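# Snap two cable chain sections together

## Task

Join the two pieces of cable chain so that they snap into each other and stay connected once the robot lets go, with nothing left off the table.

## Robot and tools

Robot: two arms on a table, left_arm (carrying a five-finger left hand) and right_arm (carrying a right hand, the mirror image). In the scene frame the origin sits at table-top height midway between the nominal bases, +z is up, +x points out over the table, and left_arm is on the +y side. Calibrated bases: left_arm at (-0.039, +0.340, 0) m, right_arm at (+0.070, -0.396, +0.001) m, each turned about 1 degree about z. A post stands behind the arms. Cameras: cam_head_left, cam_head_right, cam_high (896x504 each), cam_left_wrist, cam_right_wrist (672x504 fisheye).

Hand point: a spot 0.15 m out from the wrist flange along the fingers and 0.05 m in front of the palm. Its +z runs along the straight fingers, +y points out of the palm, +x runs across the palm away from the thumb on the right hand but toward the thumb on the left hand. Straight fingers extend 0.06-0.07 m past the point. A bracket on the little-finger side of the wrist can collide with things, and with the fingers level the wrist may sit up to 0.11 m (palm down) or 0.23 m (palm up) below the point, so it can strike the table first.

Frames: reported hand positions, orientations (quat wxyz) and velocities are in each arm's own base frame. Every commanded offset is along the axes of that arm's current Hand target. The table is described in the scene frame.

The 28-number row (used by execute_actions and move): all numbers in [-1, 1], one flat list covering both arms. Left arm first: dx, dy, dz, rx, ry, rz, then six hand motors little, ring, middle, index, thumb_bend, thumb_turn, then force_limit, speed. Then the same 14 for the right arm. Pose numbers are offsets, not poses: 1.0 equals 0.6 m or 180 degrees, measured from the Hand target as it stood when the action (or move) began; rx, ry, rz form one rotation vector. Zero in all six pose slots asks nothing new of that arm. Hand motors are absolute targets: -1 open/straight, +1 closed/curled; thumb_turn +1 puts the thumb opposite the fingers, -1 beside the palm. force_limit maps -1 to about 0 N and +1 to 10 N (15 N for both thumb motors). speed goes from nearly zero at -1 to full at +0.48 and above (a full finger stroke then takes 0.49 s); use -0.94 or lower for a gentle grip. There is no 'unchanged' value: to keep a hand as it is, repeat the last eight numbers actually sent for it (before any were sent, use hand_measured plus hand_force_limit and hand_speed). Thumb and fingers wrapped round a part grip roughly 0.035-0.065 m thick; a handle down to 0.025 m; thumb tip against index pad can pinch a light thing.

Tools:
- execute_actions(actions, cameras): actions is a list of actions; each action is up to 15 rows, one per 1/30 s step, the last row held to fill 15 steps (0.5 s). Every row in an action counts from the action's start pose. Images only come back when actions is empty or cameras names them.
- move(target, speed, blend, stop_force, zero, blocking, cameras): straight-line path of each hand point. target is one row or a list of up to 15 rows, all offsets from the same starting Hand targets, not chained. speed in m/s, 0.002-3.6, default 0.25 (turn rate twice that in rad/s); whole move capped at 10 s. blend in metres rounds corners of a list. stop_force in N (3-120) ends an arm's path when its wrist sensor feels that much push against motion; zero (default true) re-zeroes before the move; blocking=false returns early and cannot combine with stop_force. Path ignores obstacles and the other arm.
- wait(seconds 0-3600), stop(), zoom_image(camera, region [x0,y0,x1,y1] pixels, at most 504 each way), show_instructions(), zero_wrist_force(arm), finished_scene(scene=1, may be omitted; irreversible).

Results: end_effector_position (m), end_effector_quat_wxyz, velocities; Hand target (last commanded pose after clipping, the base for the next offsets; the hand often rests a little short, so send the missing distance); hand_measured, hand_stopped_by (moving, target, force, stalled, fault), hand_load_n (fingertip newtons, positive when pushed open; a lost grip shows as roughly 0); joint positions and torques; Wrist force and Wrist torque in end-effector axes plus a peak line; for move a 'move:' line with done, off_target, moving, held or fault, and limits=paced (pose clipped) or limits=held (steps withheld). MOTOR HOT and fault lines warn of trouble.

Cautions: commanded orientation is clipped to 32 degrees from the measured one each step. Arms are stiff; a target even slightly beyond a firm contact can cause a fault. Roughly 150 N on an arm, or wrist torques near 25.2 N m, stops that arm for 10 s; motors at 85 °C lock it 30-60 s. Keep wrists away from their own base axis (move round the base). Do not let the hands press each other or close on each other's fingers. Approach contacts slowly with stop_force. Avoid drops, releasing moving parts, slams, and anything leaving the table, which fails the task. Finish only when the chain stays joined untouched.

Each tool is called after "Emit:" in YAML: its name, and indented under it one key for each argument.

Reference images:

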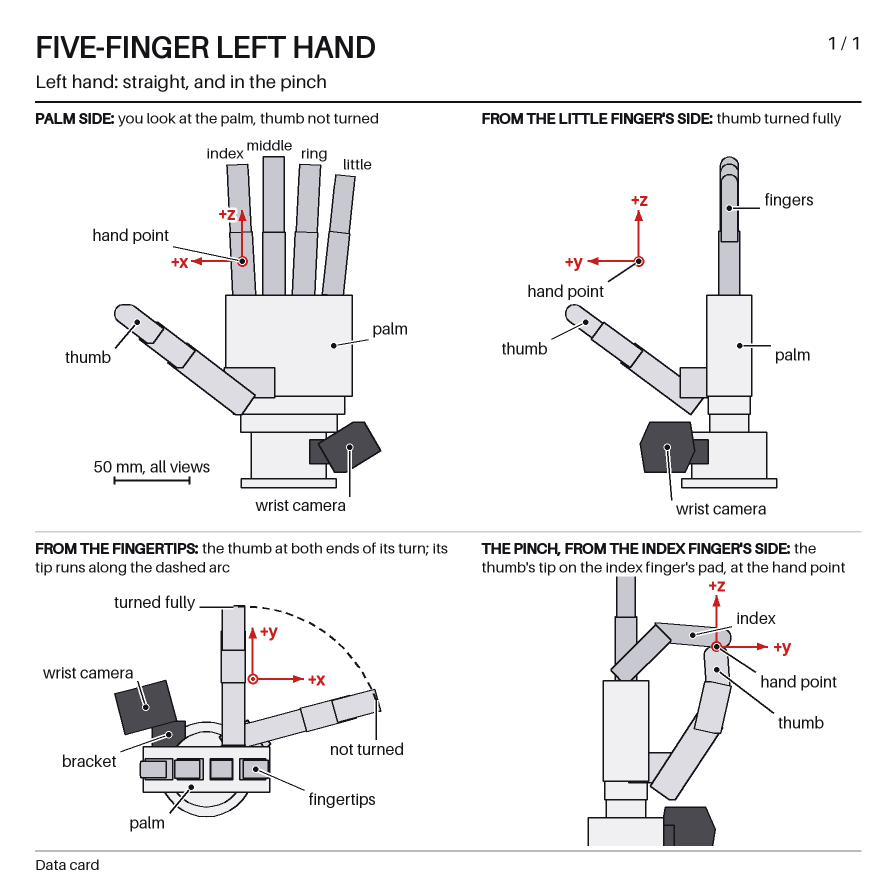

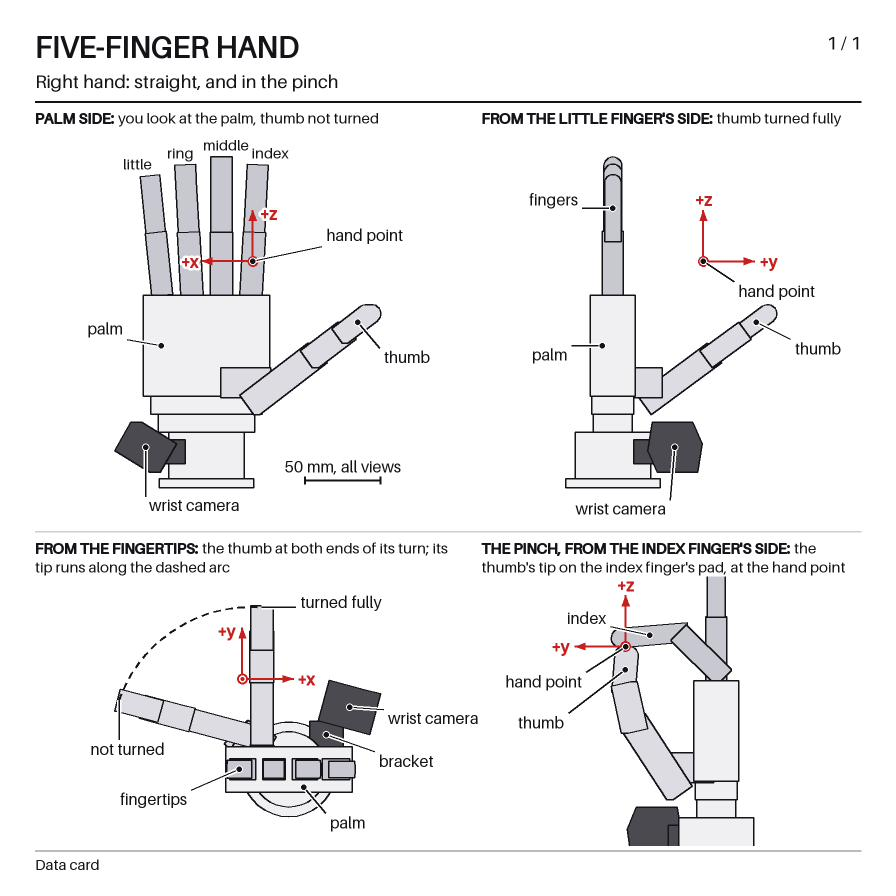

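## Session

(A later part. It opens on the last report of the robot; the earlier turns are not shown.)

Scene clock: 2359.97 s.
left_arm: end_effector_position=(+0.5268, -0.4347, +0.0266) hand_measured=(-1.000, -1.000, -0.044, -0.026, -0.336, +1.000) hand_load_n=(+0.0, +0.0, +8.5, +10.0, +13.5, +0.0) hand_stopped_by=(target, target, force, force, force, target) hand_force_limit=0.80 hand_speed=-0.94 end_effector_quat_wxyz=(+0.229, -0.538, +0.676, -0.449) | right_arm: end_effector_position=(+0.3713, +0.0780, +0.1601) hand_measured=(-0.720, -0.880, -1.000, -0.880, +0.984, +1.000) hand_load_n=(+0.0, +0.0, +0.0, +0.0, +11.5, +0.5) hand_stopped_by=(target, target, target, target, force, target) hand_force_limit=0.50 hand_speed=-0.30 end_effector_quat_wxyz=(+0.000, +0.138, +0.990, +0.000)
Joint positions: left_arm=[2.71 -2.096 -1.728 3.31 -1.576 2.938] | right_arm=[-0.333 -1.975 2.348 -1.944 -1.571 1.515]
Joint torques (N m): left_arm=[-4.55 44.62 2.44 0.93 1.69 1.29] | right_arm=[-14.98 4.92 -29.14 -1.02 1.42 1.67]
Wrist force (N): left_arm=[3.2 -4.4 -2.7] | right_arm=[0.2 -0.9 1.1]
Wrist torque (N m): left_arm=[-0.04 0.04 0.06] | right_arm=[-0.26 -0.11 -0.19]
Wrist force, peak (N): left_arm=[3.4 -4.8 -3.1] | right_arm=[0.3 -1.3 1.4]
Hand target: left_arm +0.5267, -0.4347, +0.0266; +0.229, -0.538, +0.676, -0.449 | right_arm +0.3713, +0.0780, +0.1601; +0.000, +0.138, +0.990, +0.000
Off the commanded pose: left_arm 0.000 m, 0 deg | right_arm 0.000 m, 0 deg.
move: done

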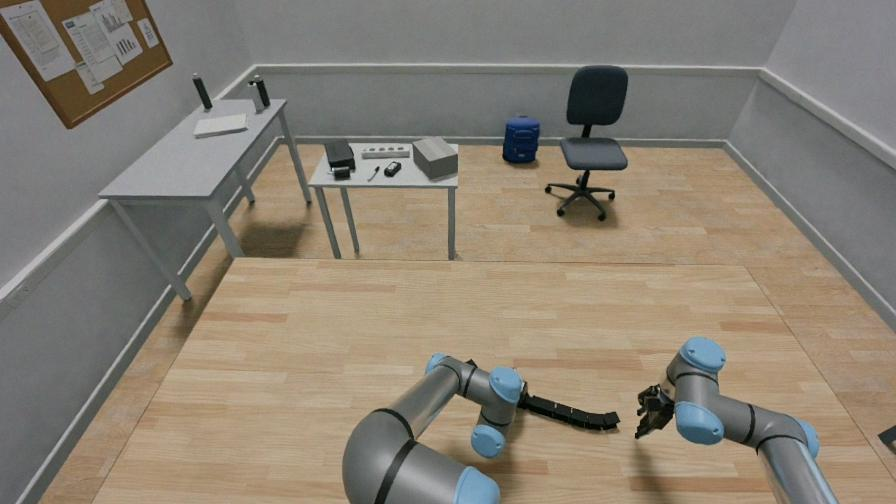

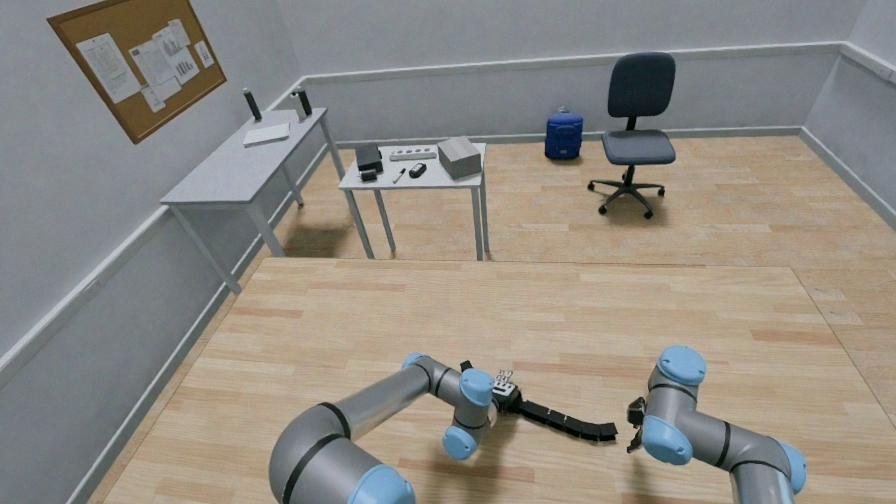

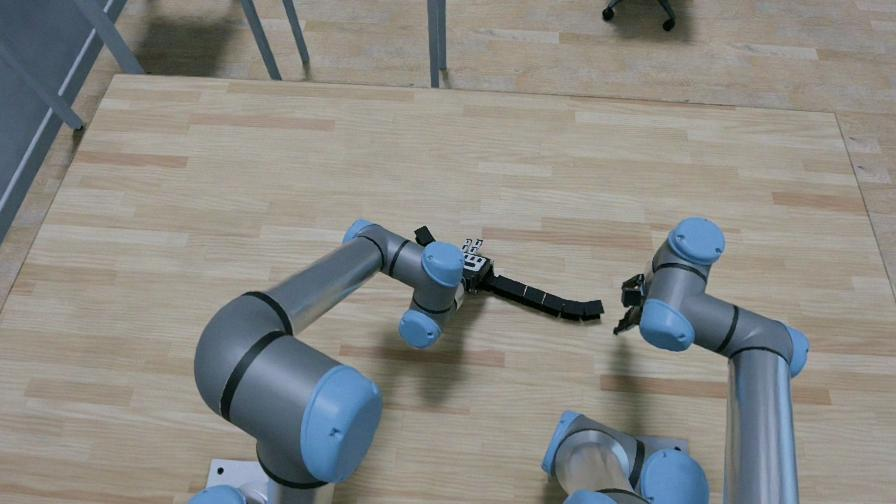

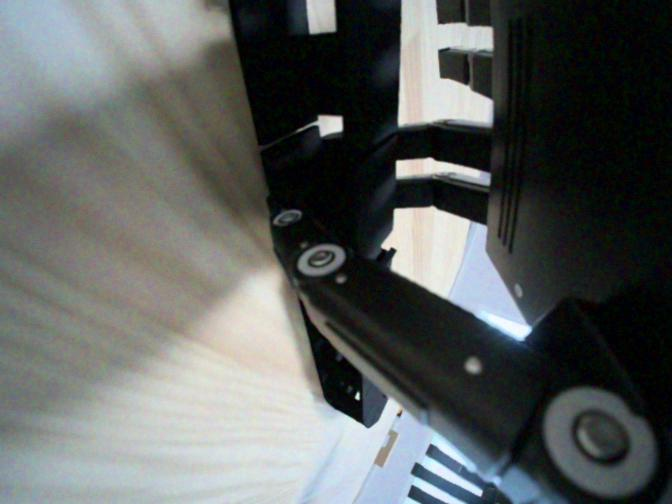

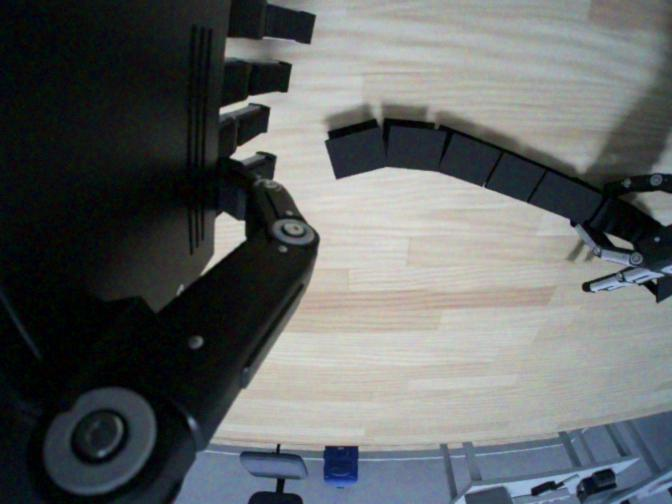

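Emit:
move:
  target:
    - [0,0,0,0,0,0,-1,-1,0.3,0.3,-0.1,1,0.8,-0.94,-0.2053,0.0903,0,0,0,0,-1,0,0,0,1,1,0.5,-0.3]
    - [0.0131,0.002,0.0012,0,0,0,-1,-1,0.3,0.3,-0.1,1,0.8,-0.94,-0.2053,0.0903,0.14,0,0,0,-1,0,0,0,1,1,0.5,-0.3]
  speed: [0.15,0.08]
  cameras: ["cam_high","cam_right_wrist","cam_head_right"]

Emit:
zoom_image:
  camera: "cam_high"
  region: [480, 230, 680, 340]

Emit:
zoom_image:
  camera: "cam_high"
  region: [484, 266, 504, 286]

Scene clock: 2408.87 s.
left_arm: end_effector_position=(+0.5242, -0.4423, +0.0266) hand_measured=(-1.000, -1.000, -0.044, -0.026, -0.336, +1.000) hand_load_n=(+0.0, +0.0, +9.0, +9.5, +13.0, -1.5) hand_stopped_by=(target, target, force, force, force, target) hand_force_limit=0.80 hand_speed=-0.94 end_effector_quat_wxyz=(+0.229, -0.538, +0.676, -0.449) | right_arm: end_effector_position=(+0.5046, +0.0963, +0.0762) hand_measured=(-1.000, +0.000, -0.236, -0.050, +0.984, +1.000) hand_load_n=(+0.0, +0.0, +8.0, +8.0, +10.5, +11.5) hand_stopped_by=(target, target, force, force, force, target) hand_force_limit=0.50 hand_speed=-0.30 end_effector_quat_wxyz=(+0.000, +0.138, +0.990, +0.000)
Joint positions: left_arm=[2.693 -2.102 -1.718 3.306 -1.591 2.93] | right_arm=[-0.192 -1.461 2.181 -2.29 -1.571 1.657]
Joint torques (N m): left_arm=[-12.16 23.23 26.01 -2.45 -1.12 -1.39] | right_arm=[9.06 -12.62 -11.56 -3.74 0.99 1.48]
Wrist force (N): left_arm=[-3.5 -4.6 -2.3] | right_arm=[0.1 -1.2 1.2]
Wrist torque (N m): left_arm=[-0.14 0.27 0.15] | right_arm=[-0.26 -0.08 -0.20]
Wrist force, peak (N): left_arm=[-2.7 -7.3 -2.7] | right_arm=[-0.1 -1.2 1.7]
Hand target: left_arm +0.5242, -0.4423, +0.0266; +0.229, -0.538, +0.676, -0.449 | right_arm +0.5046, +0.0963, +0.0761; +0.000, +0.138, +0.990, +0.000
Off the commanded pose: left_arm 0.000 m, 0 deg | right_arm 0.000 m, 0 deg.
move: done
Images, in order (width x height): cam_head_right 896x504, cam_high 896x504, cam_right_wrist 672x504.

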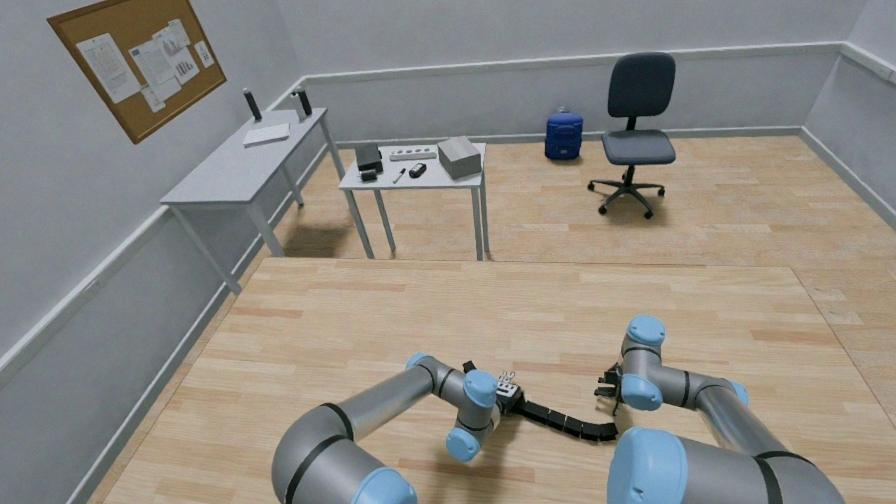

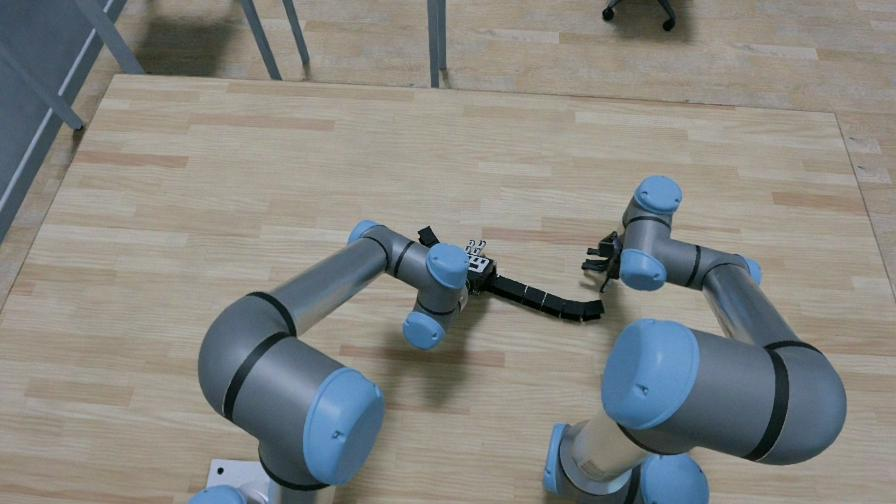

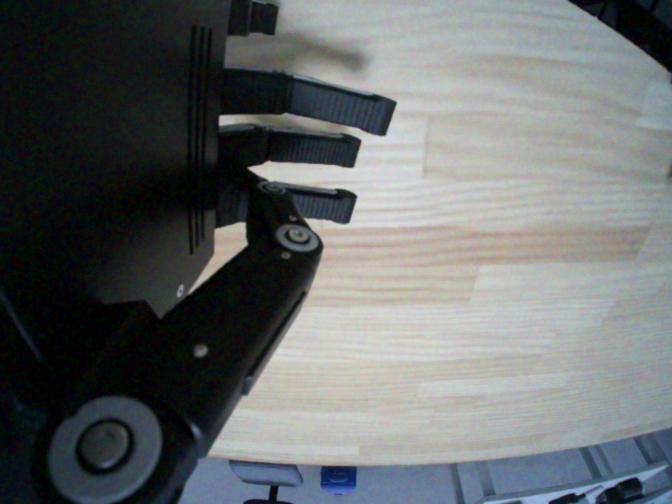

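Scaled by 2.520 from the camera's image (finer frame: 1280x720).

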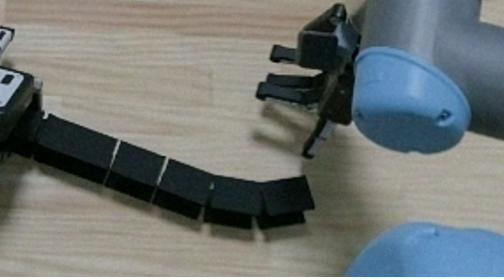

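Scaled by 25.200 from the camera's image (finer frame: 1280x720).

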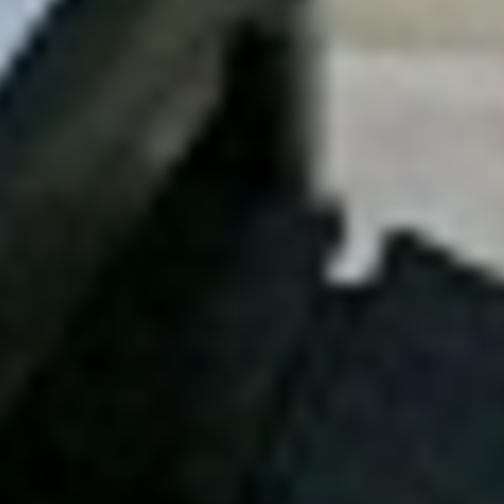

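Emit:
move:
  target:
    - [0,0,0,0,0,0,-1,-1,0.3,0.3,-0.1,1,0.8,-0.94,0,0.025,0,0,0,0,-1,-0.3,-0.5,-0.5,1,1,0.5,-0.3]
  speed: 0.05

Emit:
move:
  target:
    - [0,0,0,0,0,0,-1,-1,0.3,0.3,-0.1,1,0.8,-0.94,0.09,0,0,0,0,0,-1,-0.3,-0.5,-0.5,1,1,0.5,-0.3]
  speed: 0.015
  stop_force: 4
  cameras: ["cam_high"]

Emit:
zoom_image:
  camera: "cam_high"
  region: [480, 230, 680, 340]

Scene clock: 2419.90 s.
left_arm: end_effector_position=(+0.5242, -0.4423, +0.0266) hand_measured=(-1.000, -1.000, -0.044, -0.026, -0.336, +1.000) hand_load_n=(+0.0, +0.0, +8.5, +10.0, +13.5, -1.5) hand_stopped_by=(target, target, force, force, force, target) hand_force_limit=0.80 hand_speed=-0.94 end_effector_quat_wxyz=(+0.229, -0.538, +0.676, -0.449) | right_arm: end_effector_position=(+0.5086, +0.1106, +0.0761) hand_measured=(-1.000, -0.300, -0.502, -0.500, +0.984, +1.000) hand_load_n=(+0.0, +0.0, +4.5, -0.5, +10.5, +8.5) hand_stopped_by=(target, target, target, target, force, target) hand_force_limit=0.50 hand_speed=-0.30 end_effector_quat_wxyz=(+0.000, +0.138, +0.990, +0.000)
Joint positions: left_arm=[2.693 -2.102 -1.718 3.306 -1.591 2.93] | right_arm=[-0.158 -1.448 2.166 -2.288 -1.571 1.69]
Joint torques (N m): left_arm=[-12.05 22.53 26.04 -2.37 -0.73 -1.42] | right_arm=[12.75 -14.13 -24.18 -1.22 -0.56 1.55]
Wrist force (N): left_arm=[-4.0 -4.3 -1.8] | right_arm=[-0.2 -1.0 1.2]
Wrist torque (N m): left_arm=[-0.15 0.31 0.14] | right_arm=[-0.25 -0.04 -0.22]
Wrist force, peak (N): left_arm=[-3.7 -4.7 -2.9] | right_arm=[0.1 -1.4 1.2]
Hand target: left_arm +0.5242, -0.4423, +0.0266; +0.229, -0.538, +0.676, -0.449 | right_arm +0.5087, +0.1107, +0.0761; +0.000, +0.138, +0.990, +0.000
Off the commanded pose: left_arm 0.000 m, 0 deg | right_arm 0.000 m, 0 deg.
move: done

Scene clock: 2424.47 s.
left_arm: end_effector_position=(+0.5242, -0.4423, +0.0266) hand_measured=(-1.000, -1.000, -0.044, -0.026, -0.336, +1.000) hand_load_n=(+0.0, +0.0, +9.0, +9.5, +13.5, -1.5) hand_stopped_by=(target, target, force, force, force, target) hand_force_limit=0.80 hand_speed=-0.94 end_effector_quat_wxyz=(+0.229, -0.538, +0.676, -0.449) | right_arm: end_effector_position=(+0.4567, +0.1255, +0.0761) hand_measured=(-1.000, -0.300, -0.502, -0.500, +0.984, +1.000) hand_load_n=(+0.0, +0.0, +5.0, -0.5, +11.0, +8.5) hand_stopped_by=(target, target, target, target, force, target) hand_force_limit=0.50 hand_speed=-0.30 end_effector_quat_wxyz=(+0.000, +0.138, +0.990, +0.000)
Joint positions: left_arm=[2.693 -2.102 -1.718 3.306 -1.591 2.93] | right_arm=[-0.142 -1.563 2.291 -2.299 -1.571 1.707]
Joint torques (N m): left_arm=[-5.95 23.76 24.86 -2.45 -1.03 -1.02] | right_arm=[12.4 -25.69 -10.06 -3.77 -0.05 1.53]
Wrist force (N): left_arm=[-2.7 -4.3 -2.5] | right_arm=[-0.2 -0.8 1.1]
Wrist torque (N m): left_arm=[-0.10 0.19 0.17] | right_arm=[-0.21 -0.12 -0.20]
Wrist force, peak (N): left_arm=[-3.6 -4.7 -3.0] | right_arm=[0.1 -1.1 1.3]
Hand target: left_arm +0.5242, -0.4423, +0.0266; +0.229, -0.538, +0.676, -0.449 | right_arm +0.4567, +0.1255, +0.0761; +0.000, +0.138, +0.990, +0.000
Off the commanded pose: left_arm 0.000 m, 0 deg | right_arm 0.000 m, 0 deg.
move: done

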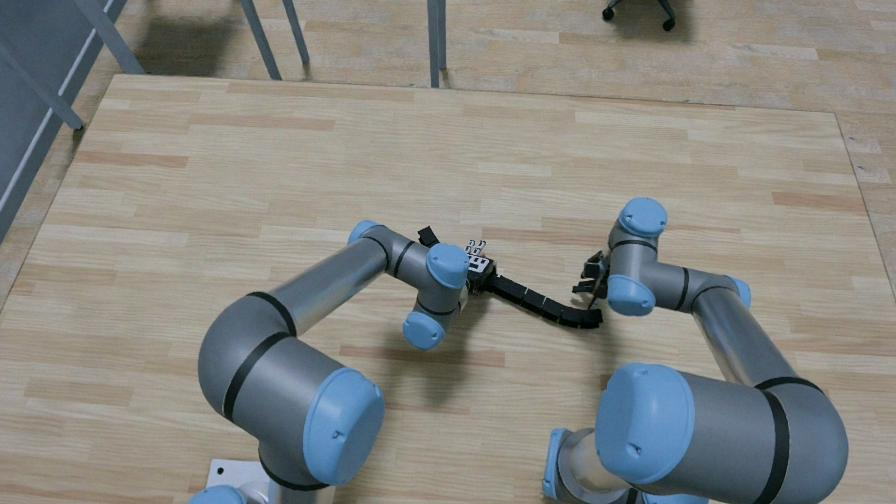

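Scaled by 2.520 from the camera's image (finer frame: 1280x720).

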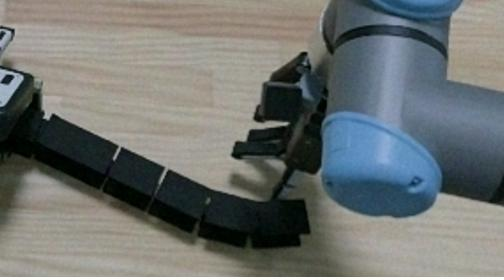

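Emit:
move:
  target:
    - [0,0,0,0,0,0,-1,-1,0.3,0.3,-0.1,1,0.8,-0.94,0.05,-0.01,0,0,0,0,-1,-0.3,-0.5,-0.5,1,1,0.5,-0.3]
  speed: 0.012
  stop_force: 4
  cameras: ["cam_high"]

Emit:
zoom_image:
  camera: "cam_high"
  region: [480, 230, 680, 340]

Scene clock: 2435.57 s.
left_arm: end_effector_position=(+0.5242, -0.4423, +0.0266) hand_measured=(-1.000, -1.000, -0.044, -0.026, -0.336, +1.000) hand_load_n=(+0.0, +0.0, +9.5, +9.0, +13.0, -2.5) hand_stopped_by=(target, target, force, force, force, target) hand_force_limit=0.80 hand_speed=-0.94 end_effector_quat_wxyz=(+0.229, -0.538, +0.676, -0.449) | right_arm: end_effector_position=(+0.4262, +0.1280, +0.0761) hand_measured=(-1.000, -0.300, -0.502, -0.500, +0.984, +1.000) hand_load_n=(+0.0, +0.0, +5.0, -0.5, +11.0, +8.5) hand_stopped_by=(target, target, target, target, force, target) hand_force_limit=0.50 hand_speed=-0.30 end_effector_quat_wxyz=(+0.000, +0.138, +0.990, +0.000)
Joint positions: left_arm=[2.693 -2.102 -1.718 3.306 -1.591 2.93] | right_arm=[-0.147 -1.638 2.363 -2.296 -1.571 1.702]
Joint torques (N m): left_arm=[9.3 25.5 24.22 -1.9 -0.91 0.24] | right_arm=[-14 -21.28 -9.4 -0.58 -0.44 -1.86]
Wrist force (N): left_arm=[2.0 -1.9 -2.7] | right_arm=[-1.8 -0.9 0.8]
Wrist torque (N m): left_arm=[0.07 0.06 0.30] | right_arm=[-0.19 -0.15 -0.11]
Wrist force, peak (N): left_arm=[-2.6 -4.8 -2.6] | right_arm=[-2.3 -1.1 1.2]
Hand target: left_arm +0.5242, -0.4423, +0.0266; +0.229, -0.538, +0.676, -0.449 | right_arm +0.4262, +0.1280, +0.0761; +0.000, +0.138, +0.990, +0.000
Off the commanded pose: left_arm 0.000 m, 0 deg | right_arm 0.000 m, 0 deg.
move: done

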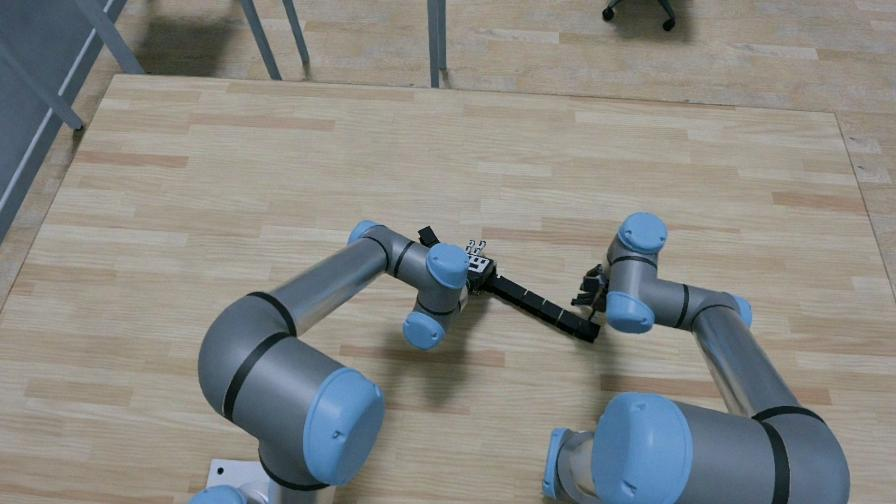

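Scaled by 2.520 from the camera's image (finer frame: 1280x720).

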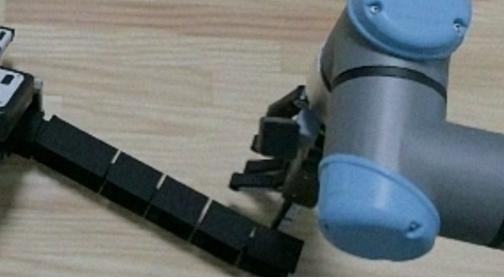

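Emit:
zoom_image:
  camera: "cam_high"
  region: [480, 260, 530, 300]

Emit:
wait:
  seconds: 0
  cameras: ["cam_left_wrist","cam_right_wrist"]

Scaled by 10.080 from the camera's image (finer frame: 1280x720).

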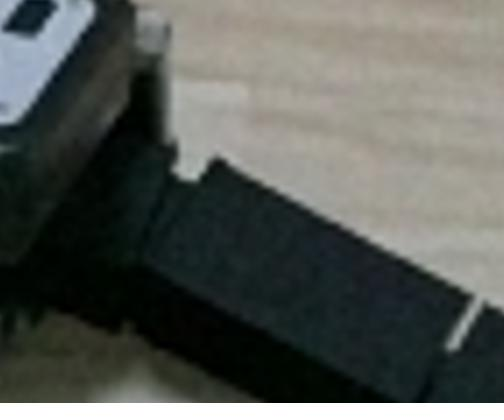

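Scene clock: 2446.00 s.
left_arm: end_effector_position=(+0.5242, -0.4423, +0.0266) hand_measured=(-1.000, -1.000, -0.044, -0.026, -0.336, +1.000) hand_load_n=(+0.0, +0.0, +9.5, +9.0, +13.0, -2.5) hand_stopped_by=(target, target, force, force, force, target) hand_force_limit=0.80 hand_speed=-0.94 end_effector_quat_wxyz=(+0.229, -0.538, +0.676, -0.449) | right_arm: end_effector_position=(+0.4262, +0.1280, +0.0761) hand_measured=(-1.000, -0.300, -0.502, -0.500, +0.984, +1.000) hand_load_n=(+0.0, +0.0, +4.5, -0.5, +10.5, +9.0) hand_stopped_by=(target, target, target, target, force, target) hand_force_limit=0.50 hand_speed=-0.30 end_effector_quat_wxyz=(+0.000, +0.138, +0.990, +0.000)
Joint positions: left_arm=[2.693 -2.102 -1.718 3.306 -1.591 2.93] | right_arm=[-0.147 -1.638 2.363 -2.296 -1.571 1.702]
Joint torques (N m): left_arm=[8.61 26.14 23.17 -0.97 -0.94 0.33] | right_arm=[-13.98 -21.38 -9.41 -0.64 0.82 -1.65]
Wrist force (N): left_arm=[2.2 -2.1 -3.2] | right_arm=[-1.6 -1.3 0.3]
Wrist torque (N m): left_arm=[0.09 0.09 0.28] | right_arm=[-0.24 -0.13 -0.13]
Wrist force, peak (N): left_arm=[2.2 -2.5 -3.6] | right_arm=[-2.2 -1.2 1.3]
Hand target: left_arm +0.5242, -0.4423, +0.0266; +0.229, -0.538, +0.676, -0.449 | right_arm +0.4262, +0.1280, +0.0761; +0.000, +0.138, +0.990, +0.000
Off the commanded pose: left_arm 0.000 m, 0 deg | right_arm 0.000 m, 0 deg.

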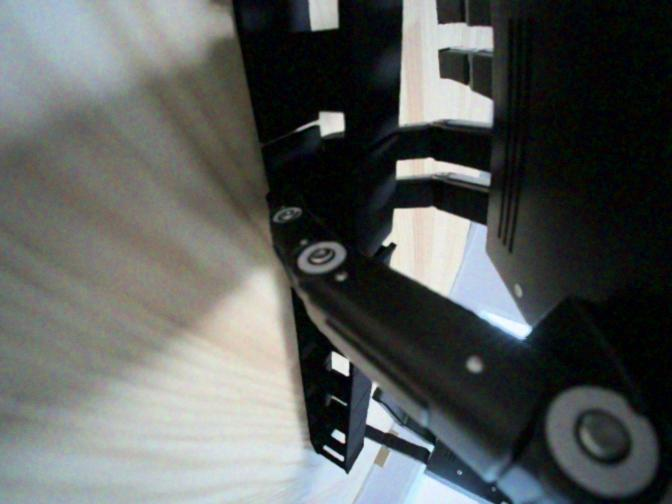

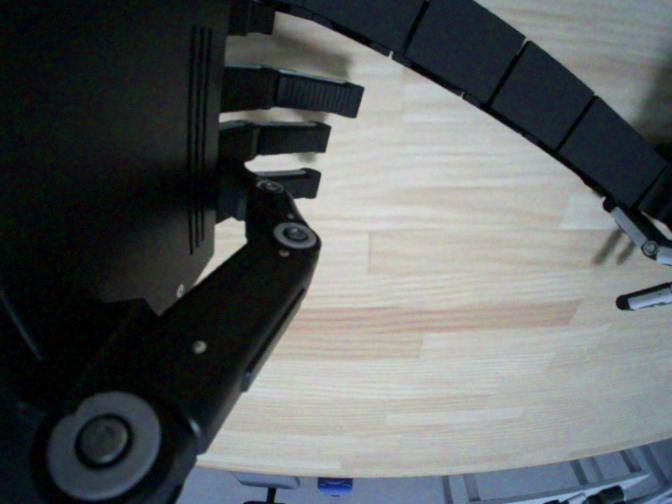

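Emit:
move:
  target:
    - [0,-0.0015,0.0026,-0.0048,0.0237,0.0137,-1,-1,0.3,0.3,-0.1,1,0.8,-0.94,-0.0333,0,0,0,0,0,-1,-0.3,-0.5,-0.5,1,1,0.5,-0.3]
    - [0,-0.0015,0.0026,-0.0048,0.0237,0.0137,-1,-1,0.3,0.3,-0.1,1,0.8,-0.94,-0.0333,0,-0.14,0,0,0,-1,-0.3,-0.5,-0.5,1,1,0.5,-0.3]
    - [0,-0.0015,0.0026,-0.0048,0.0237,0.0137,-1,-1,0.3,0.3,-0.1,1,0.8,-0.94,0.1252,-0.145,-0.14,0,0,0.0394,-1,-1,-1,-1,1,1,0.5,-0.3]
  speed: [0.03,0.12,0.15]
  cameras: ["cam_high","cam_right_wrist","cam_left_wrist"]

Emit:
zoom_image:
  camera: "cam_high"
  region: [480, 260, 530, 300]

Emit:
zoom_image:
  camera: "cam_high"
  region: [480, 230, 680, 340]

Scene clock: 2503.63 s.
left_arm: end_effector_position=(+0.5259, -0.4429, +0.0266) hand_measured=(-1.000, -1.000, -0.044, -0.026, -0.336, +1.000) hand_load_n=(+0.0, +0.0, +7.5, +10.5, +14.0, +0.0) hand_stopped_by=(target, target, force, force, force, target) hand_force_limit=0.80 hand_speed=-0.94 end_effector_quat_wxyz=(+0.209, -0.508, +0.699, -0.458) | right_arm: end_effector_position=(+0.3302, +0.0649, +0.1602) hand_measured=(-1.000, -1.000, -1.000, -1.000, +0.984, +1.000) hand_load_n=(+0.0, +0.0, +0.0, +0.0, +11.0, +1.0) hand_stopped_by=(target, target, target, target, force, target) hand_force_limit=0.50 hand_speed=-0.30 end_effector_quat_wxyz=(+0.000, +0.199, +0.980, +0.000)
Joint positions: left_arm=[2.728 -2.105 -1.713 3.302 -1.484 2.991] | right_arm=[-0.421 -2.146 2.427 -1.851 -1.571 1.551]
Joint torques (N m): left_arm=[7.54 21.97 26.13 -2.03 2.83 1.33] | right_arm=[-15.11 -6.86 -15.77 -1.22 0.68 -1.79]
Wrist force (N): left_arm=[-1.7 -4.3 -5.9] | right_arm=[0.5 -0.8 1.0]
Wrist torque (N m): left_arm=[-0.04 0.13 -0.02] | right_arm=[-0.24 -0.15 0.01]
Wrist force, peak (N): left_arm=[-1.8 -4.4 -5.9] | right_arm=[-2.2 -1.1 1.1]
Hand target: left_arm +0.5259, -0.4429, +0.0266; +0.209, -0.508, +0.699, -0.458 | right_arm +0.3302, +0.0649, +0.1602; +0.000, +0.199, +0.980, +0.000
Off the commanded pose: left_arm 0.000 m, 0 deg | right_arm 0.000 m, 0 deg.
move: done
Images, in order (width x height): cam_high 896x504, cam_left_wrist 672x504, cam_right_wrist 672x504.

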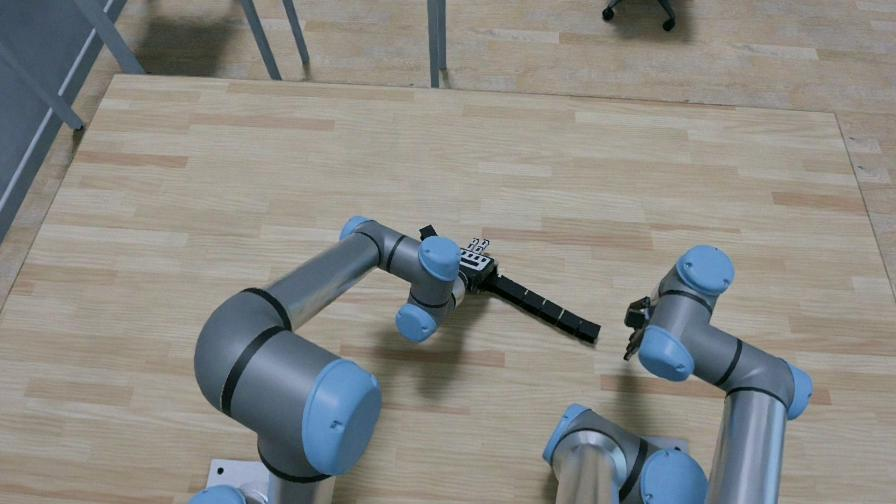

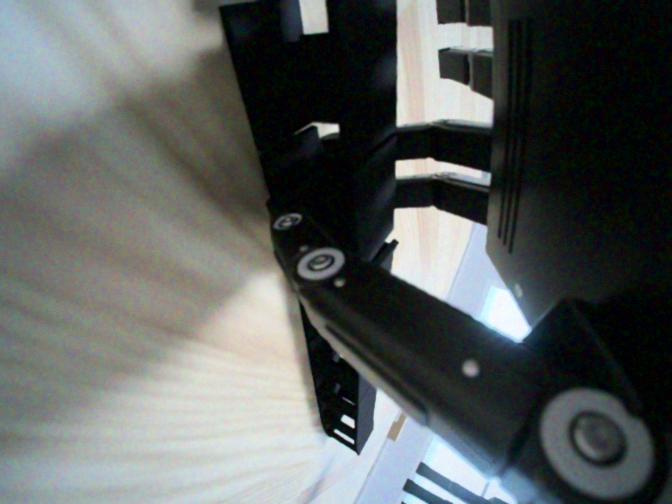

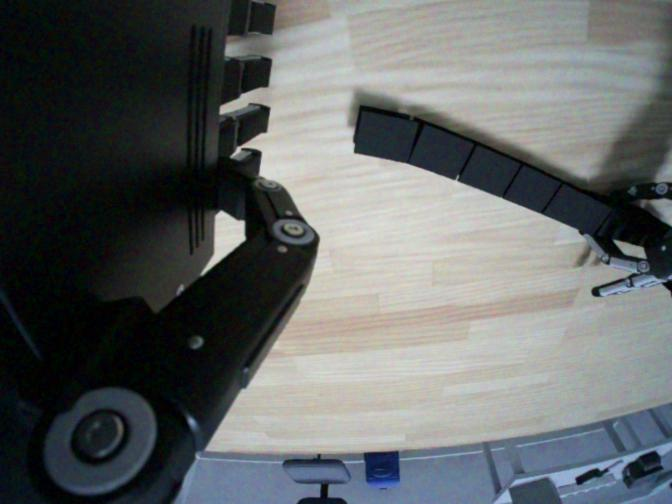

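Scaled by 10.080 from the camera's image (finer frame: 1280x720).

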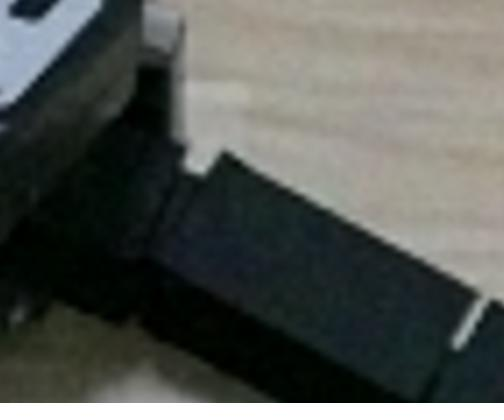

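Scaled by 2.520 from the camera's image (finer frame: 1280x720).

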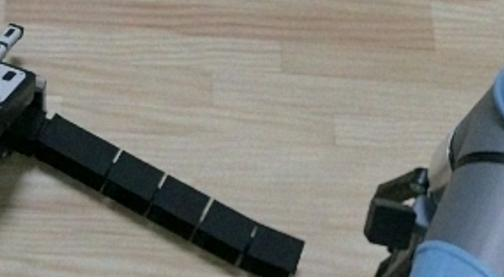

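Emit:
move:
  target: [0,0,0,0,0,0,-1,-1,0.3,0.3,-0.1,1,0.8,-0.94,0,0,0.0833,0,0,0,-1,-1,-1,-1,1,1,0.5,-0.3]
  speed: 0.1
  cameras: ["cam_high","cam_right_wrist"]

Emit:
zoom_image:
  camera: "cam_high"
  region: [540, 270, 680, 360]

Emit:
zoom_image:
  camera: "cam_right_wrist"
  region: [200, 0, 450, 250]

Scene clock: 2513.33 s.
left_arm: end_effector_position=(+0.5259, -0.4429, +0.0266) hand_measured=(-1.000, -1.000, -0.044, -0.026, -0.336, +1.000) hand_load_n=(+0.0, -0.5, +7.5, +10.5, +14.0, +0.0) hand_stopped_by=(target, target, force, force, force, target) hand_force_limit=0.80 hand_speed=-0.94 end_effector_quat_wxyz=(+0.209, -0.508, +0.699, -0.458) | right_arm: end_effector_position=(+0.3301, +0.0649, +0.1102) hand_measured=(-1.000, -1.000, -1.000, -1.000, +0.984, +1.000) hand_load_n=(+0.0, +0.0, +0.0, +0.0, +11.0, +1.0) hand_stopped_by=(target, target, target, target, force, target) hand_force_limit=0.50 hand_speed=-0.30 end_effector_quat_wxyz=(+0.000, +0.199, +0.980, +0.000)
Joint positions: left_arm=[2.728 -2.105 -1.713 3.302 -1.484 2.991] | right_arm=[-0.421 -2.077 2.536 -2.029 -1.571 1.551]
Joint torques (N m): left_arm=[8.39 21.97 26.19 -2.21 2.64 1.26] | right_arm=[12.21 10.23 -14.22 -3.93 1.07 1.65]
Wrist force (N): left_arm=[-1.5 -4.2 -6.0] | right_arm=[0.3 -0.9 1.2]
Wrist torque (N m): left_arm=[-0.02 0.11 -0.02] | right_arm=[-0.26 -0.14 -0.18]
Wrist force, peak (N): left_arm=[-1.5 -4.2 -6.0] | right_arm=[0.1 -1.0 1.7]
Hand target: left_arm +0.5259, -0.4429, +0.0266; +0.209, -0.508, +0.699, -0.458 | right_arm +0.3302, +0.0649, +0.1102; +0.000, +0.199, +0.980, +0.000
Off the commanded pose: left_arm 0.000 m, 0 deg | right_arm 0.000 m, 0 deg.
move: done

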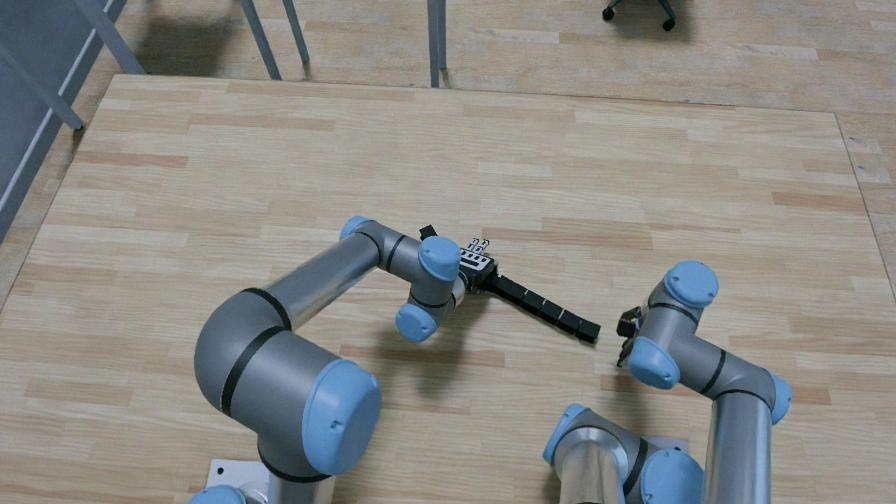

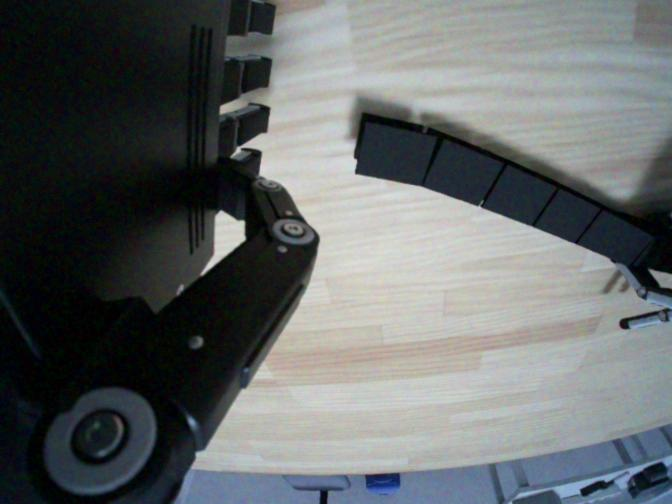

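Scaled by 3.600 from the camera's image (finer frame: 1280x720).

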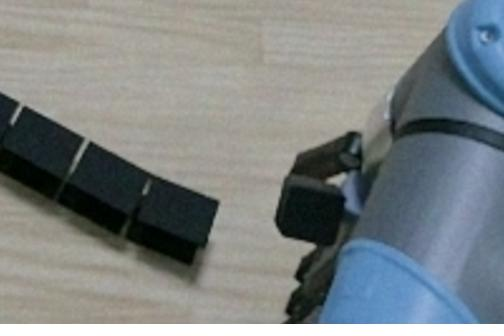

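Scaled by 2.016 from the camera's image (finer frame: 960x720).

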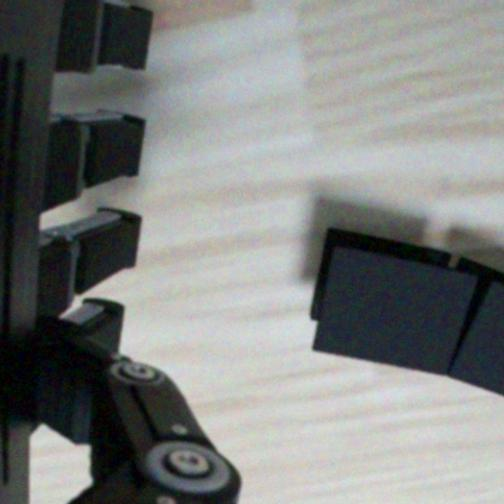

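Emit:
move:
  target:
    - [0,0,0,0,0,0,-1,-1,0.3,0.3,-0.1,1,0.8,-0.94,0,0,0.0535,0,0,0,-1,-1,-1,-1,1,1,0.5,-0.3]
    - [0,0,0,0,0,0,-1,-1,0.3,0.3,-0.1,1,0.8,-0.94,0,0.055,0.0535,0,0,0,-1,-1,-1,-1,1,1,0.5,-0.3]
  speed: [0.04,0.04]
  stop_force: 5
  cameras: ["cam_high","cam_right_wrist"]

Emit:
zoom_image:
  camera: "cam_right_wrist"
  region: [200, 0, 450, 250]

Emit:
zoom_image:
  camera: "cam_high"
  region: [540, 270, 680, 360]

Scene clock: 2547.40 s.
left_arm: end_effector_position=(+0.5259, -0.4429, +0.0266) hand_measured=(-1.000, -1.000, -0.044, -0.026, -0.336, +1.000) hand_load_n=(+0.0, +0.0, +7.5, +10.5, +14.0, +0.0) hand_stopped_by=(target, target, force, force, force, target) hand_force_limit=0.80 hand_speed=-0.94 end_effector_quat_wxyz=(+0.209, -0.508, +0.699, -0.458) | right_arm: end_effector_position=(+0.3430, +0.0953, +0.0781) hand_measured=(-1.000, -1.000, -1.000, -1.000, +0.984, +1.000) hand_load_n=(+0.0, +0.0, +0.0, +0.0, +11.0, +1.0) hand_stopped_by=(target, target, target, target, force, target) hand_force_limit=0.50 hand_speed=-0.30 end_effector_quat_wxyz=(+0.000, +0.199, +0.980, +0.000)
Joint positions: left_arm=[2.728 -2.105 -1.713 3.302 -1.484 2.991] | right_arm=[-0.291 -1.938 2.568 -2.2 -1.571 1.681]
Joint torques (N m): left_arm=[8.19 22.08 26.22 -2.15 2.63 1.17] | right_arm=[11.96 5.38 -25.31 -3.9 -1.06 1.51]
Wrist force (N): left_arm=[-1.9 -3.8 -5.5] | right_arm=[0.4 -1.1 1.4]
Wrist torque (N m): left_arm=[0.01 0.16 -0.04] | right_arm=[-0.28 -0.19 -0.17]
Wrist force, peak (N): left_arm=[-1.7 -4.4 -6.1] | right_arm=[0.0 -1.2 1.6]
Hand target: left_arm +0.5259, -0.4429, +0.0266; +0.209, -0.508, +0.699, -0.458 | right_arm +0.3430, +0.0953, +0.0781; +0.000, +0.199, +0.980, +0.000
Off the commanded pose: left_arm 0.000 m, 0 deg | right_arm 0.000 m, 0 deg.
move: done

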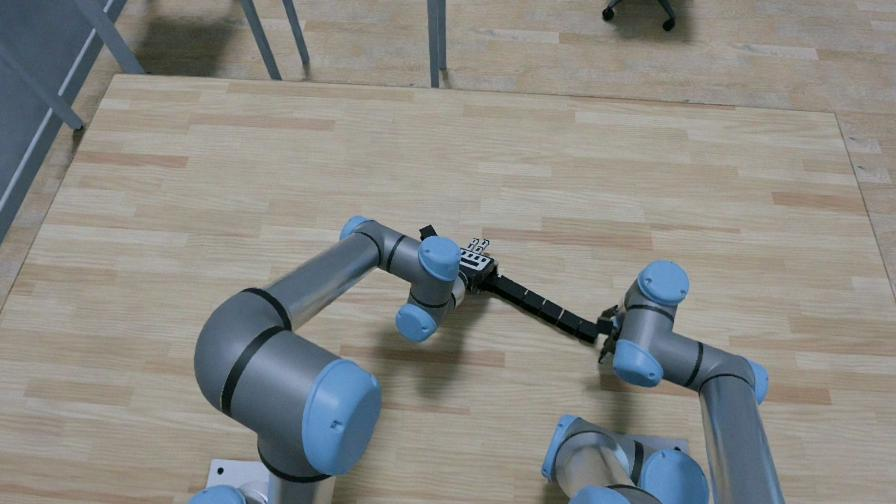

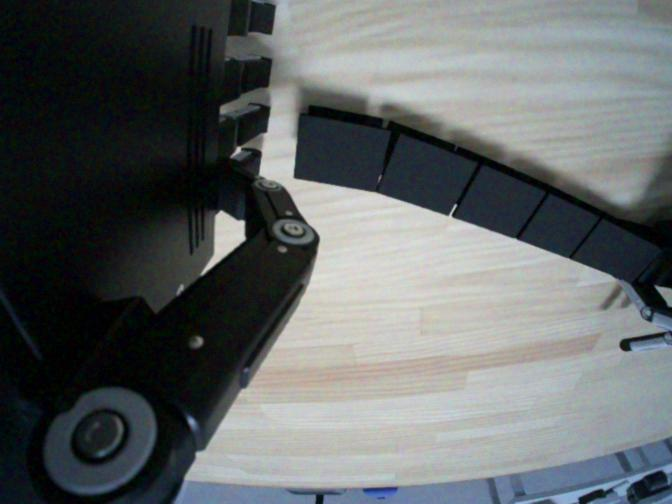

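Scaled by 2.016 from the camera's image (finer frame: 960x720).

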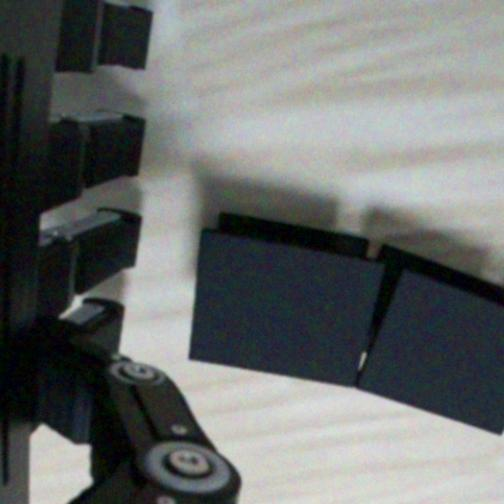

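Scaled by 3.600 from the camera's image (finer frame: 1280x720).

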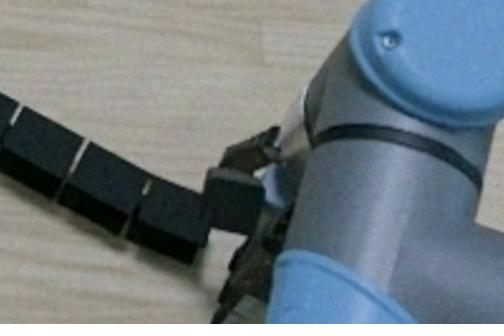

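Emit:
move:
  target: [0,0,0,0,0,0,-1,-1,0.3,0.3,-0.1,1,0.8,-0.94,0,0.06,0,0,0,0,-1,-1,-1,-1,1,1,0.5,-0.3]
  speed: 0.012
  stop_force: 5
  cameras: ["cam_high","cam_right_wrist"]

Emit:
zoom_image:
  camera: "cam_right_wrist"
  region: [200, 0, 450, 250]

Emit:
zoom_image:
  camera: "cam_high"
  region: [480, 230, 680, 340]

Emit:
zoom_image:
  camera: "cam_high"
  region: [480, 260, 530, 300]

Scene clock: 2558.87 s.
left_arm: end_effector_position=(+0.5259, -0.4429, +0.0266) hand_measured=(-1.000, -1.000, -0.044, -0.026, -0.336, +1.000) hand_load_n=(+0.0, +0.0, +8.0, +10.5, +14.0, +0.0) hand_stopped_by=(target, target, force, force, force, target) hand_force_limit=0.80 hand_speed=-0.94 end_effector_quat_wxyz=(+0.209, -0.508, +0.699, -0.458) | right_arm: end_effector_position=(+0.3518, +0.1161, +0.0781) hand_measured=(-1.000, -1.000, -1.000, -1.000, +0.984, +1.000) hand_load_n=(+0.0, +0.0, +0.0, +0.0, +11.0, +1.0) hand_stopped_by=(target, target, target, target, force, target) hand_force_limit=0.50 hand_speed=-0.30 end_effector_quat_wxyz=(+0.000, +0.199, +0.980, +0.000)
Joint positions: left_arm=[2.728 -2.105 -1.713 3.302 -1.484 2.991] | right_arm=[-0.209 -1.89 2.541 -2.222 -1.571 1.763]
Joint torques (N m): left_arm=[2.17 24.16 21.61 -2.16 1.6 1.06] | right_arm=[-14.25 -12.98 -11.3 -1 0.86 -1.76]
Wrist force (N): left_arm=[0.6 -4.1 -1.9] | right_arm=[0.3 -0.4 1.4]
Wrist torque (N m): left_arm=[-0.10 -0.03 0.07] | right_arm=[-0.14 -0.17 0.04]
Wrist force, peak (N): left_arm=[-2.0 -4.4 -5.7] | right_arm=[0.8 -6.7 -0.3]
Hand target: left_arm +0.5259, -0.4429, +0.0266; +0.209, -0.508, +0.699, -0.458 | right_arm +0.3518, +0.1161, +0.0781; +0.000, +0.199, +0.980, +0.000 (not the last commanded pose)
Off the commanded pose: left_arm 0.000 m, 0 deg | right_arm 0.013 m, 0 deg.
move: contact (right_arm)

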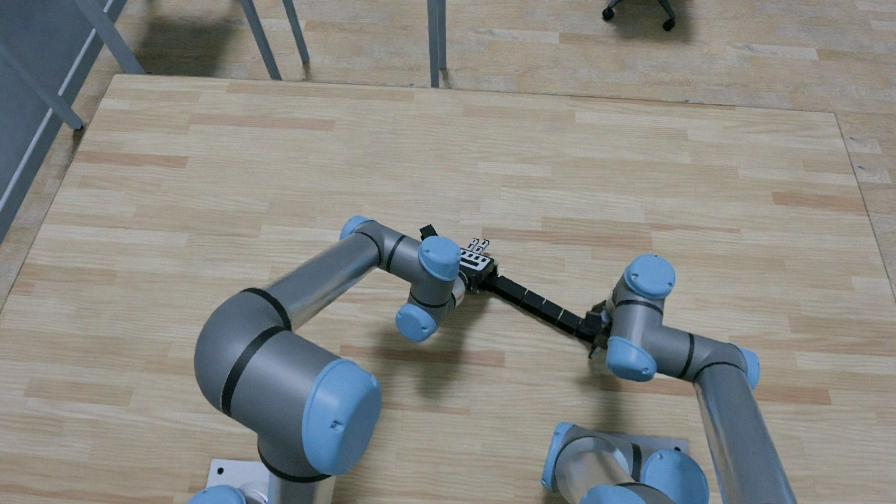

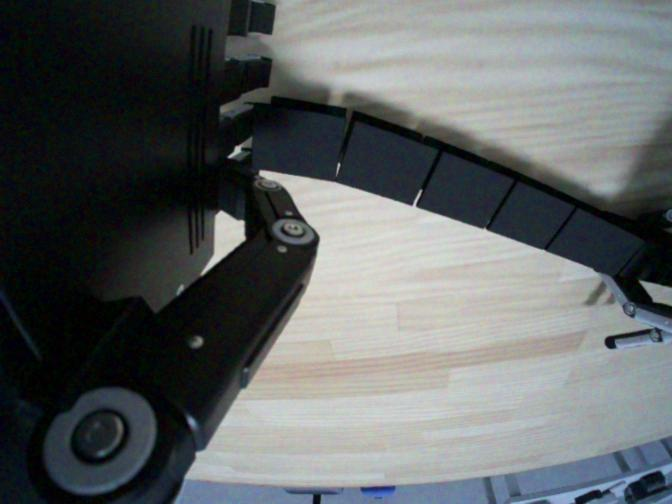

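Scaled by 2.016 from the camera's image (finer frame: 960x720).

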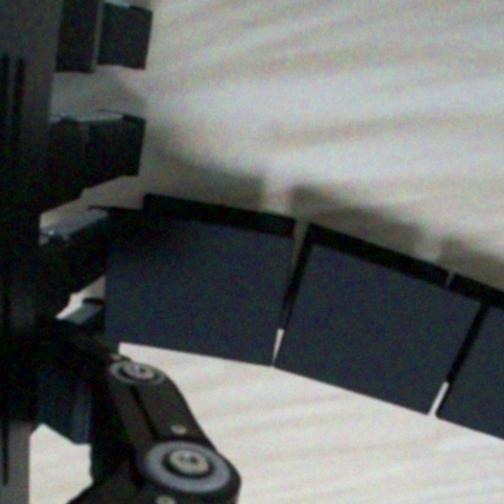

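Scaled by 2.520 from the camera's image (finer frame: 1280x720).

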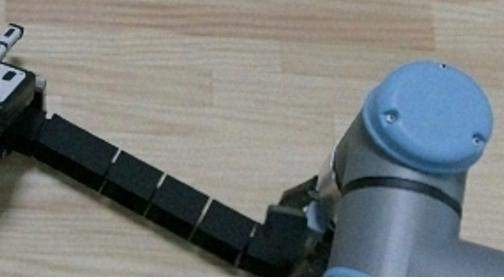

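Scaled by 10.080 from the camera's image (finer frame: 1280x720).

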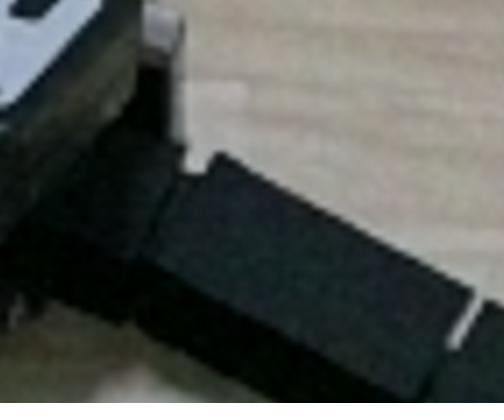

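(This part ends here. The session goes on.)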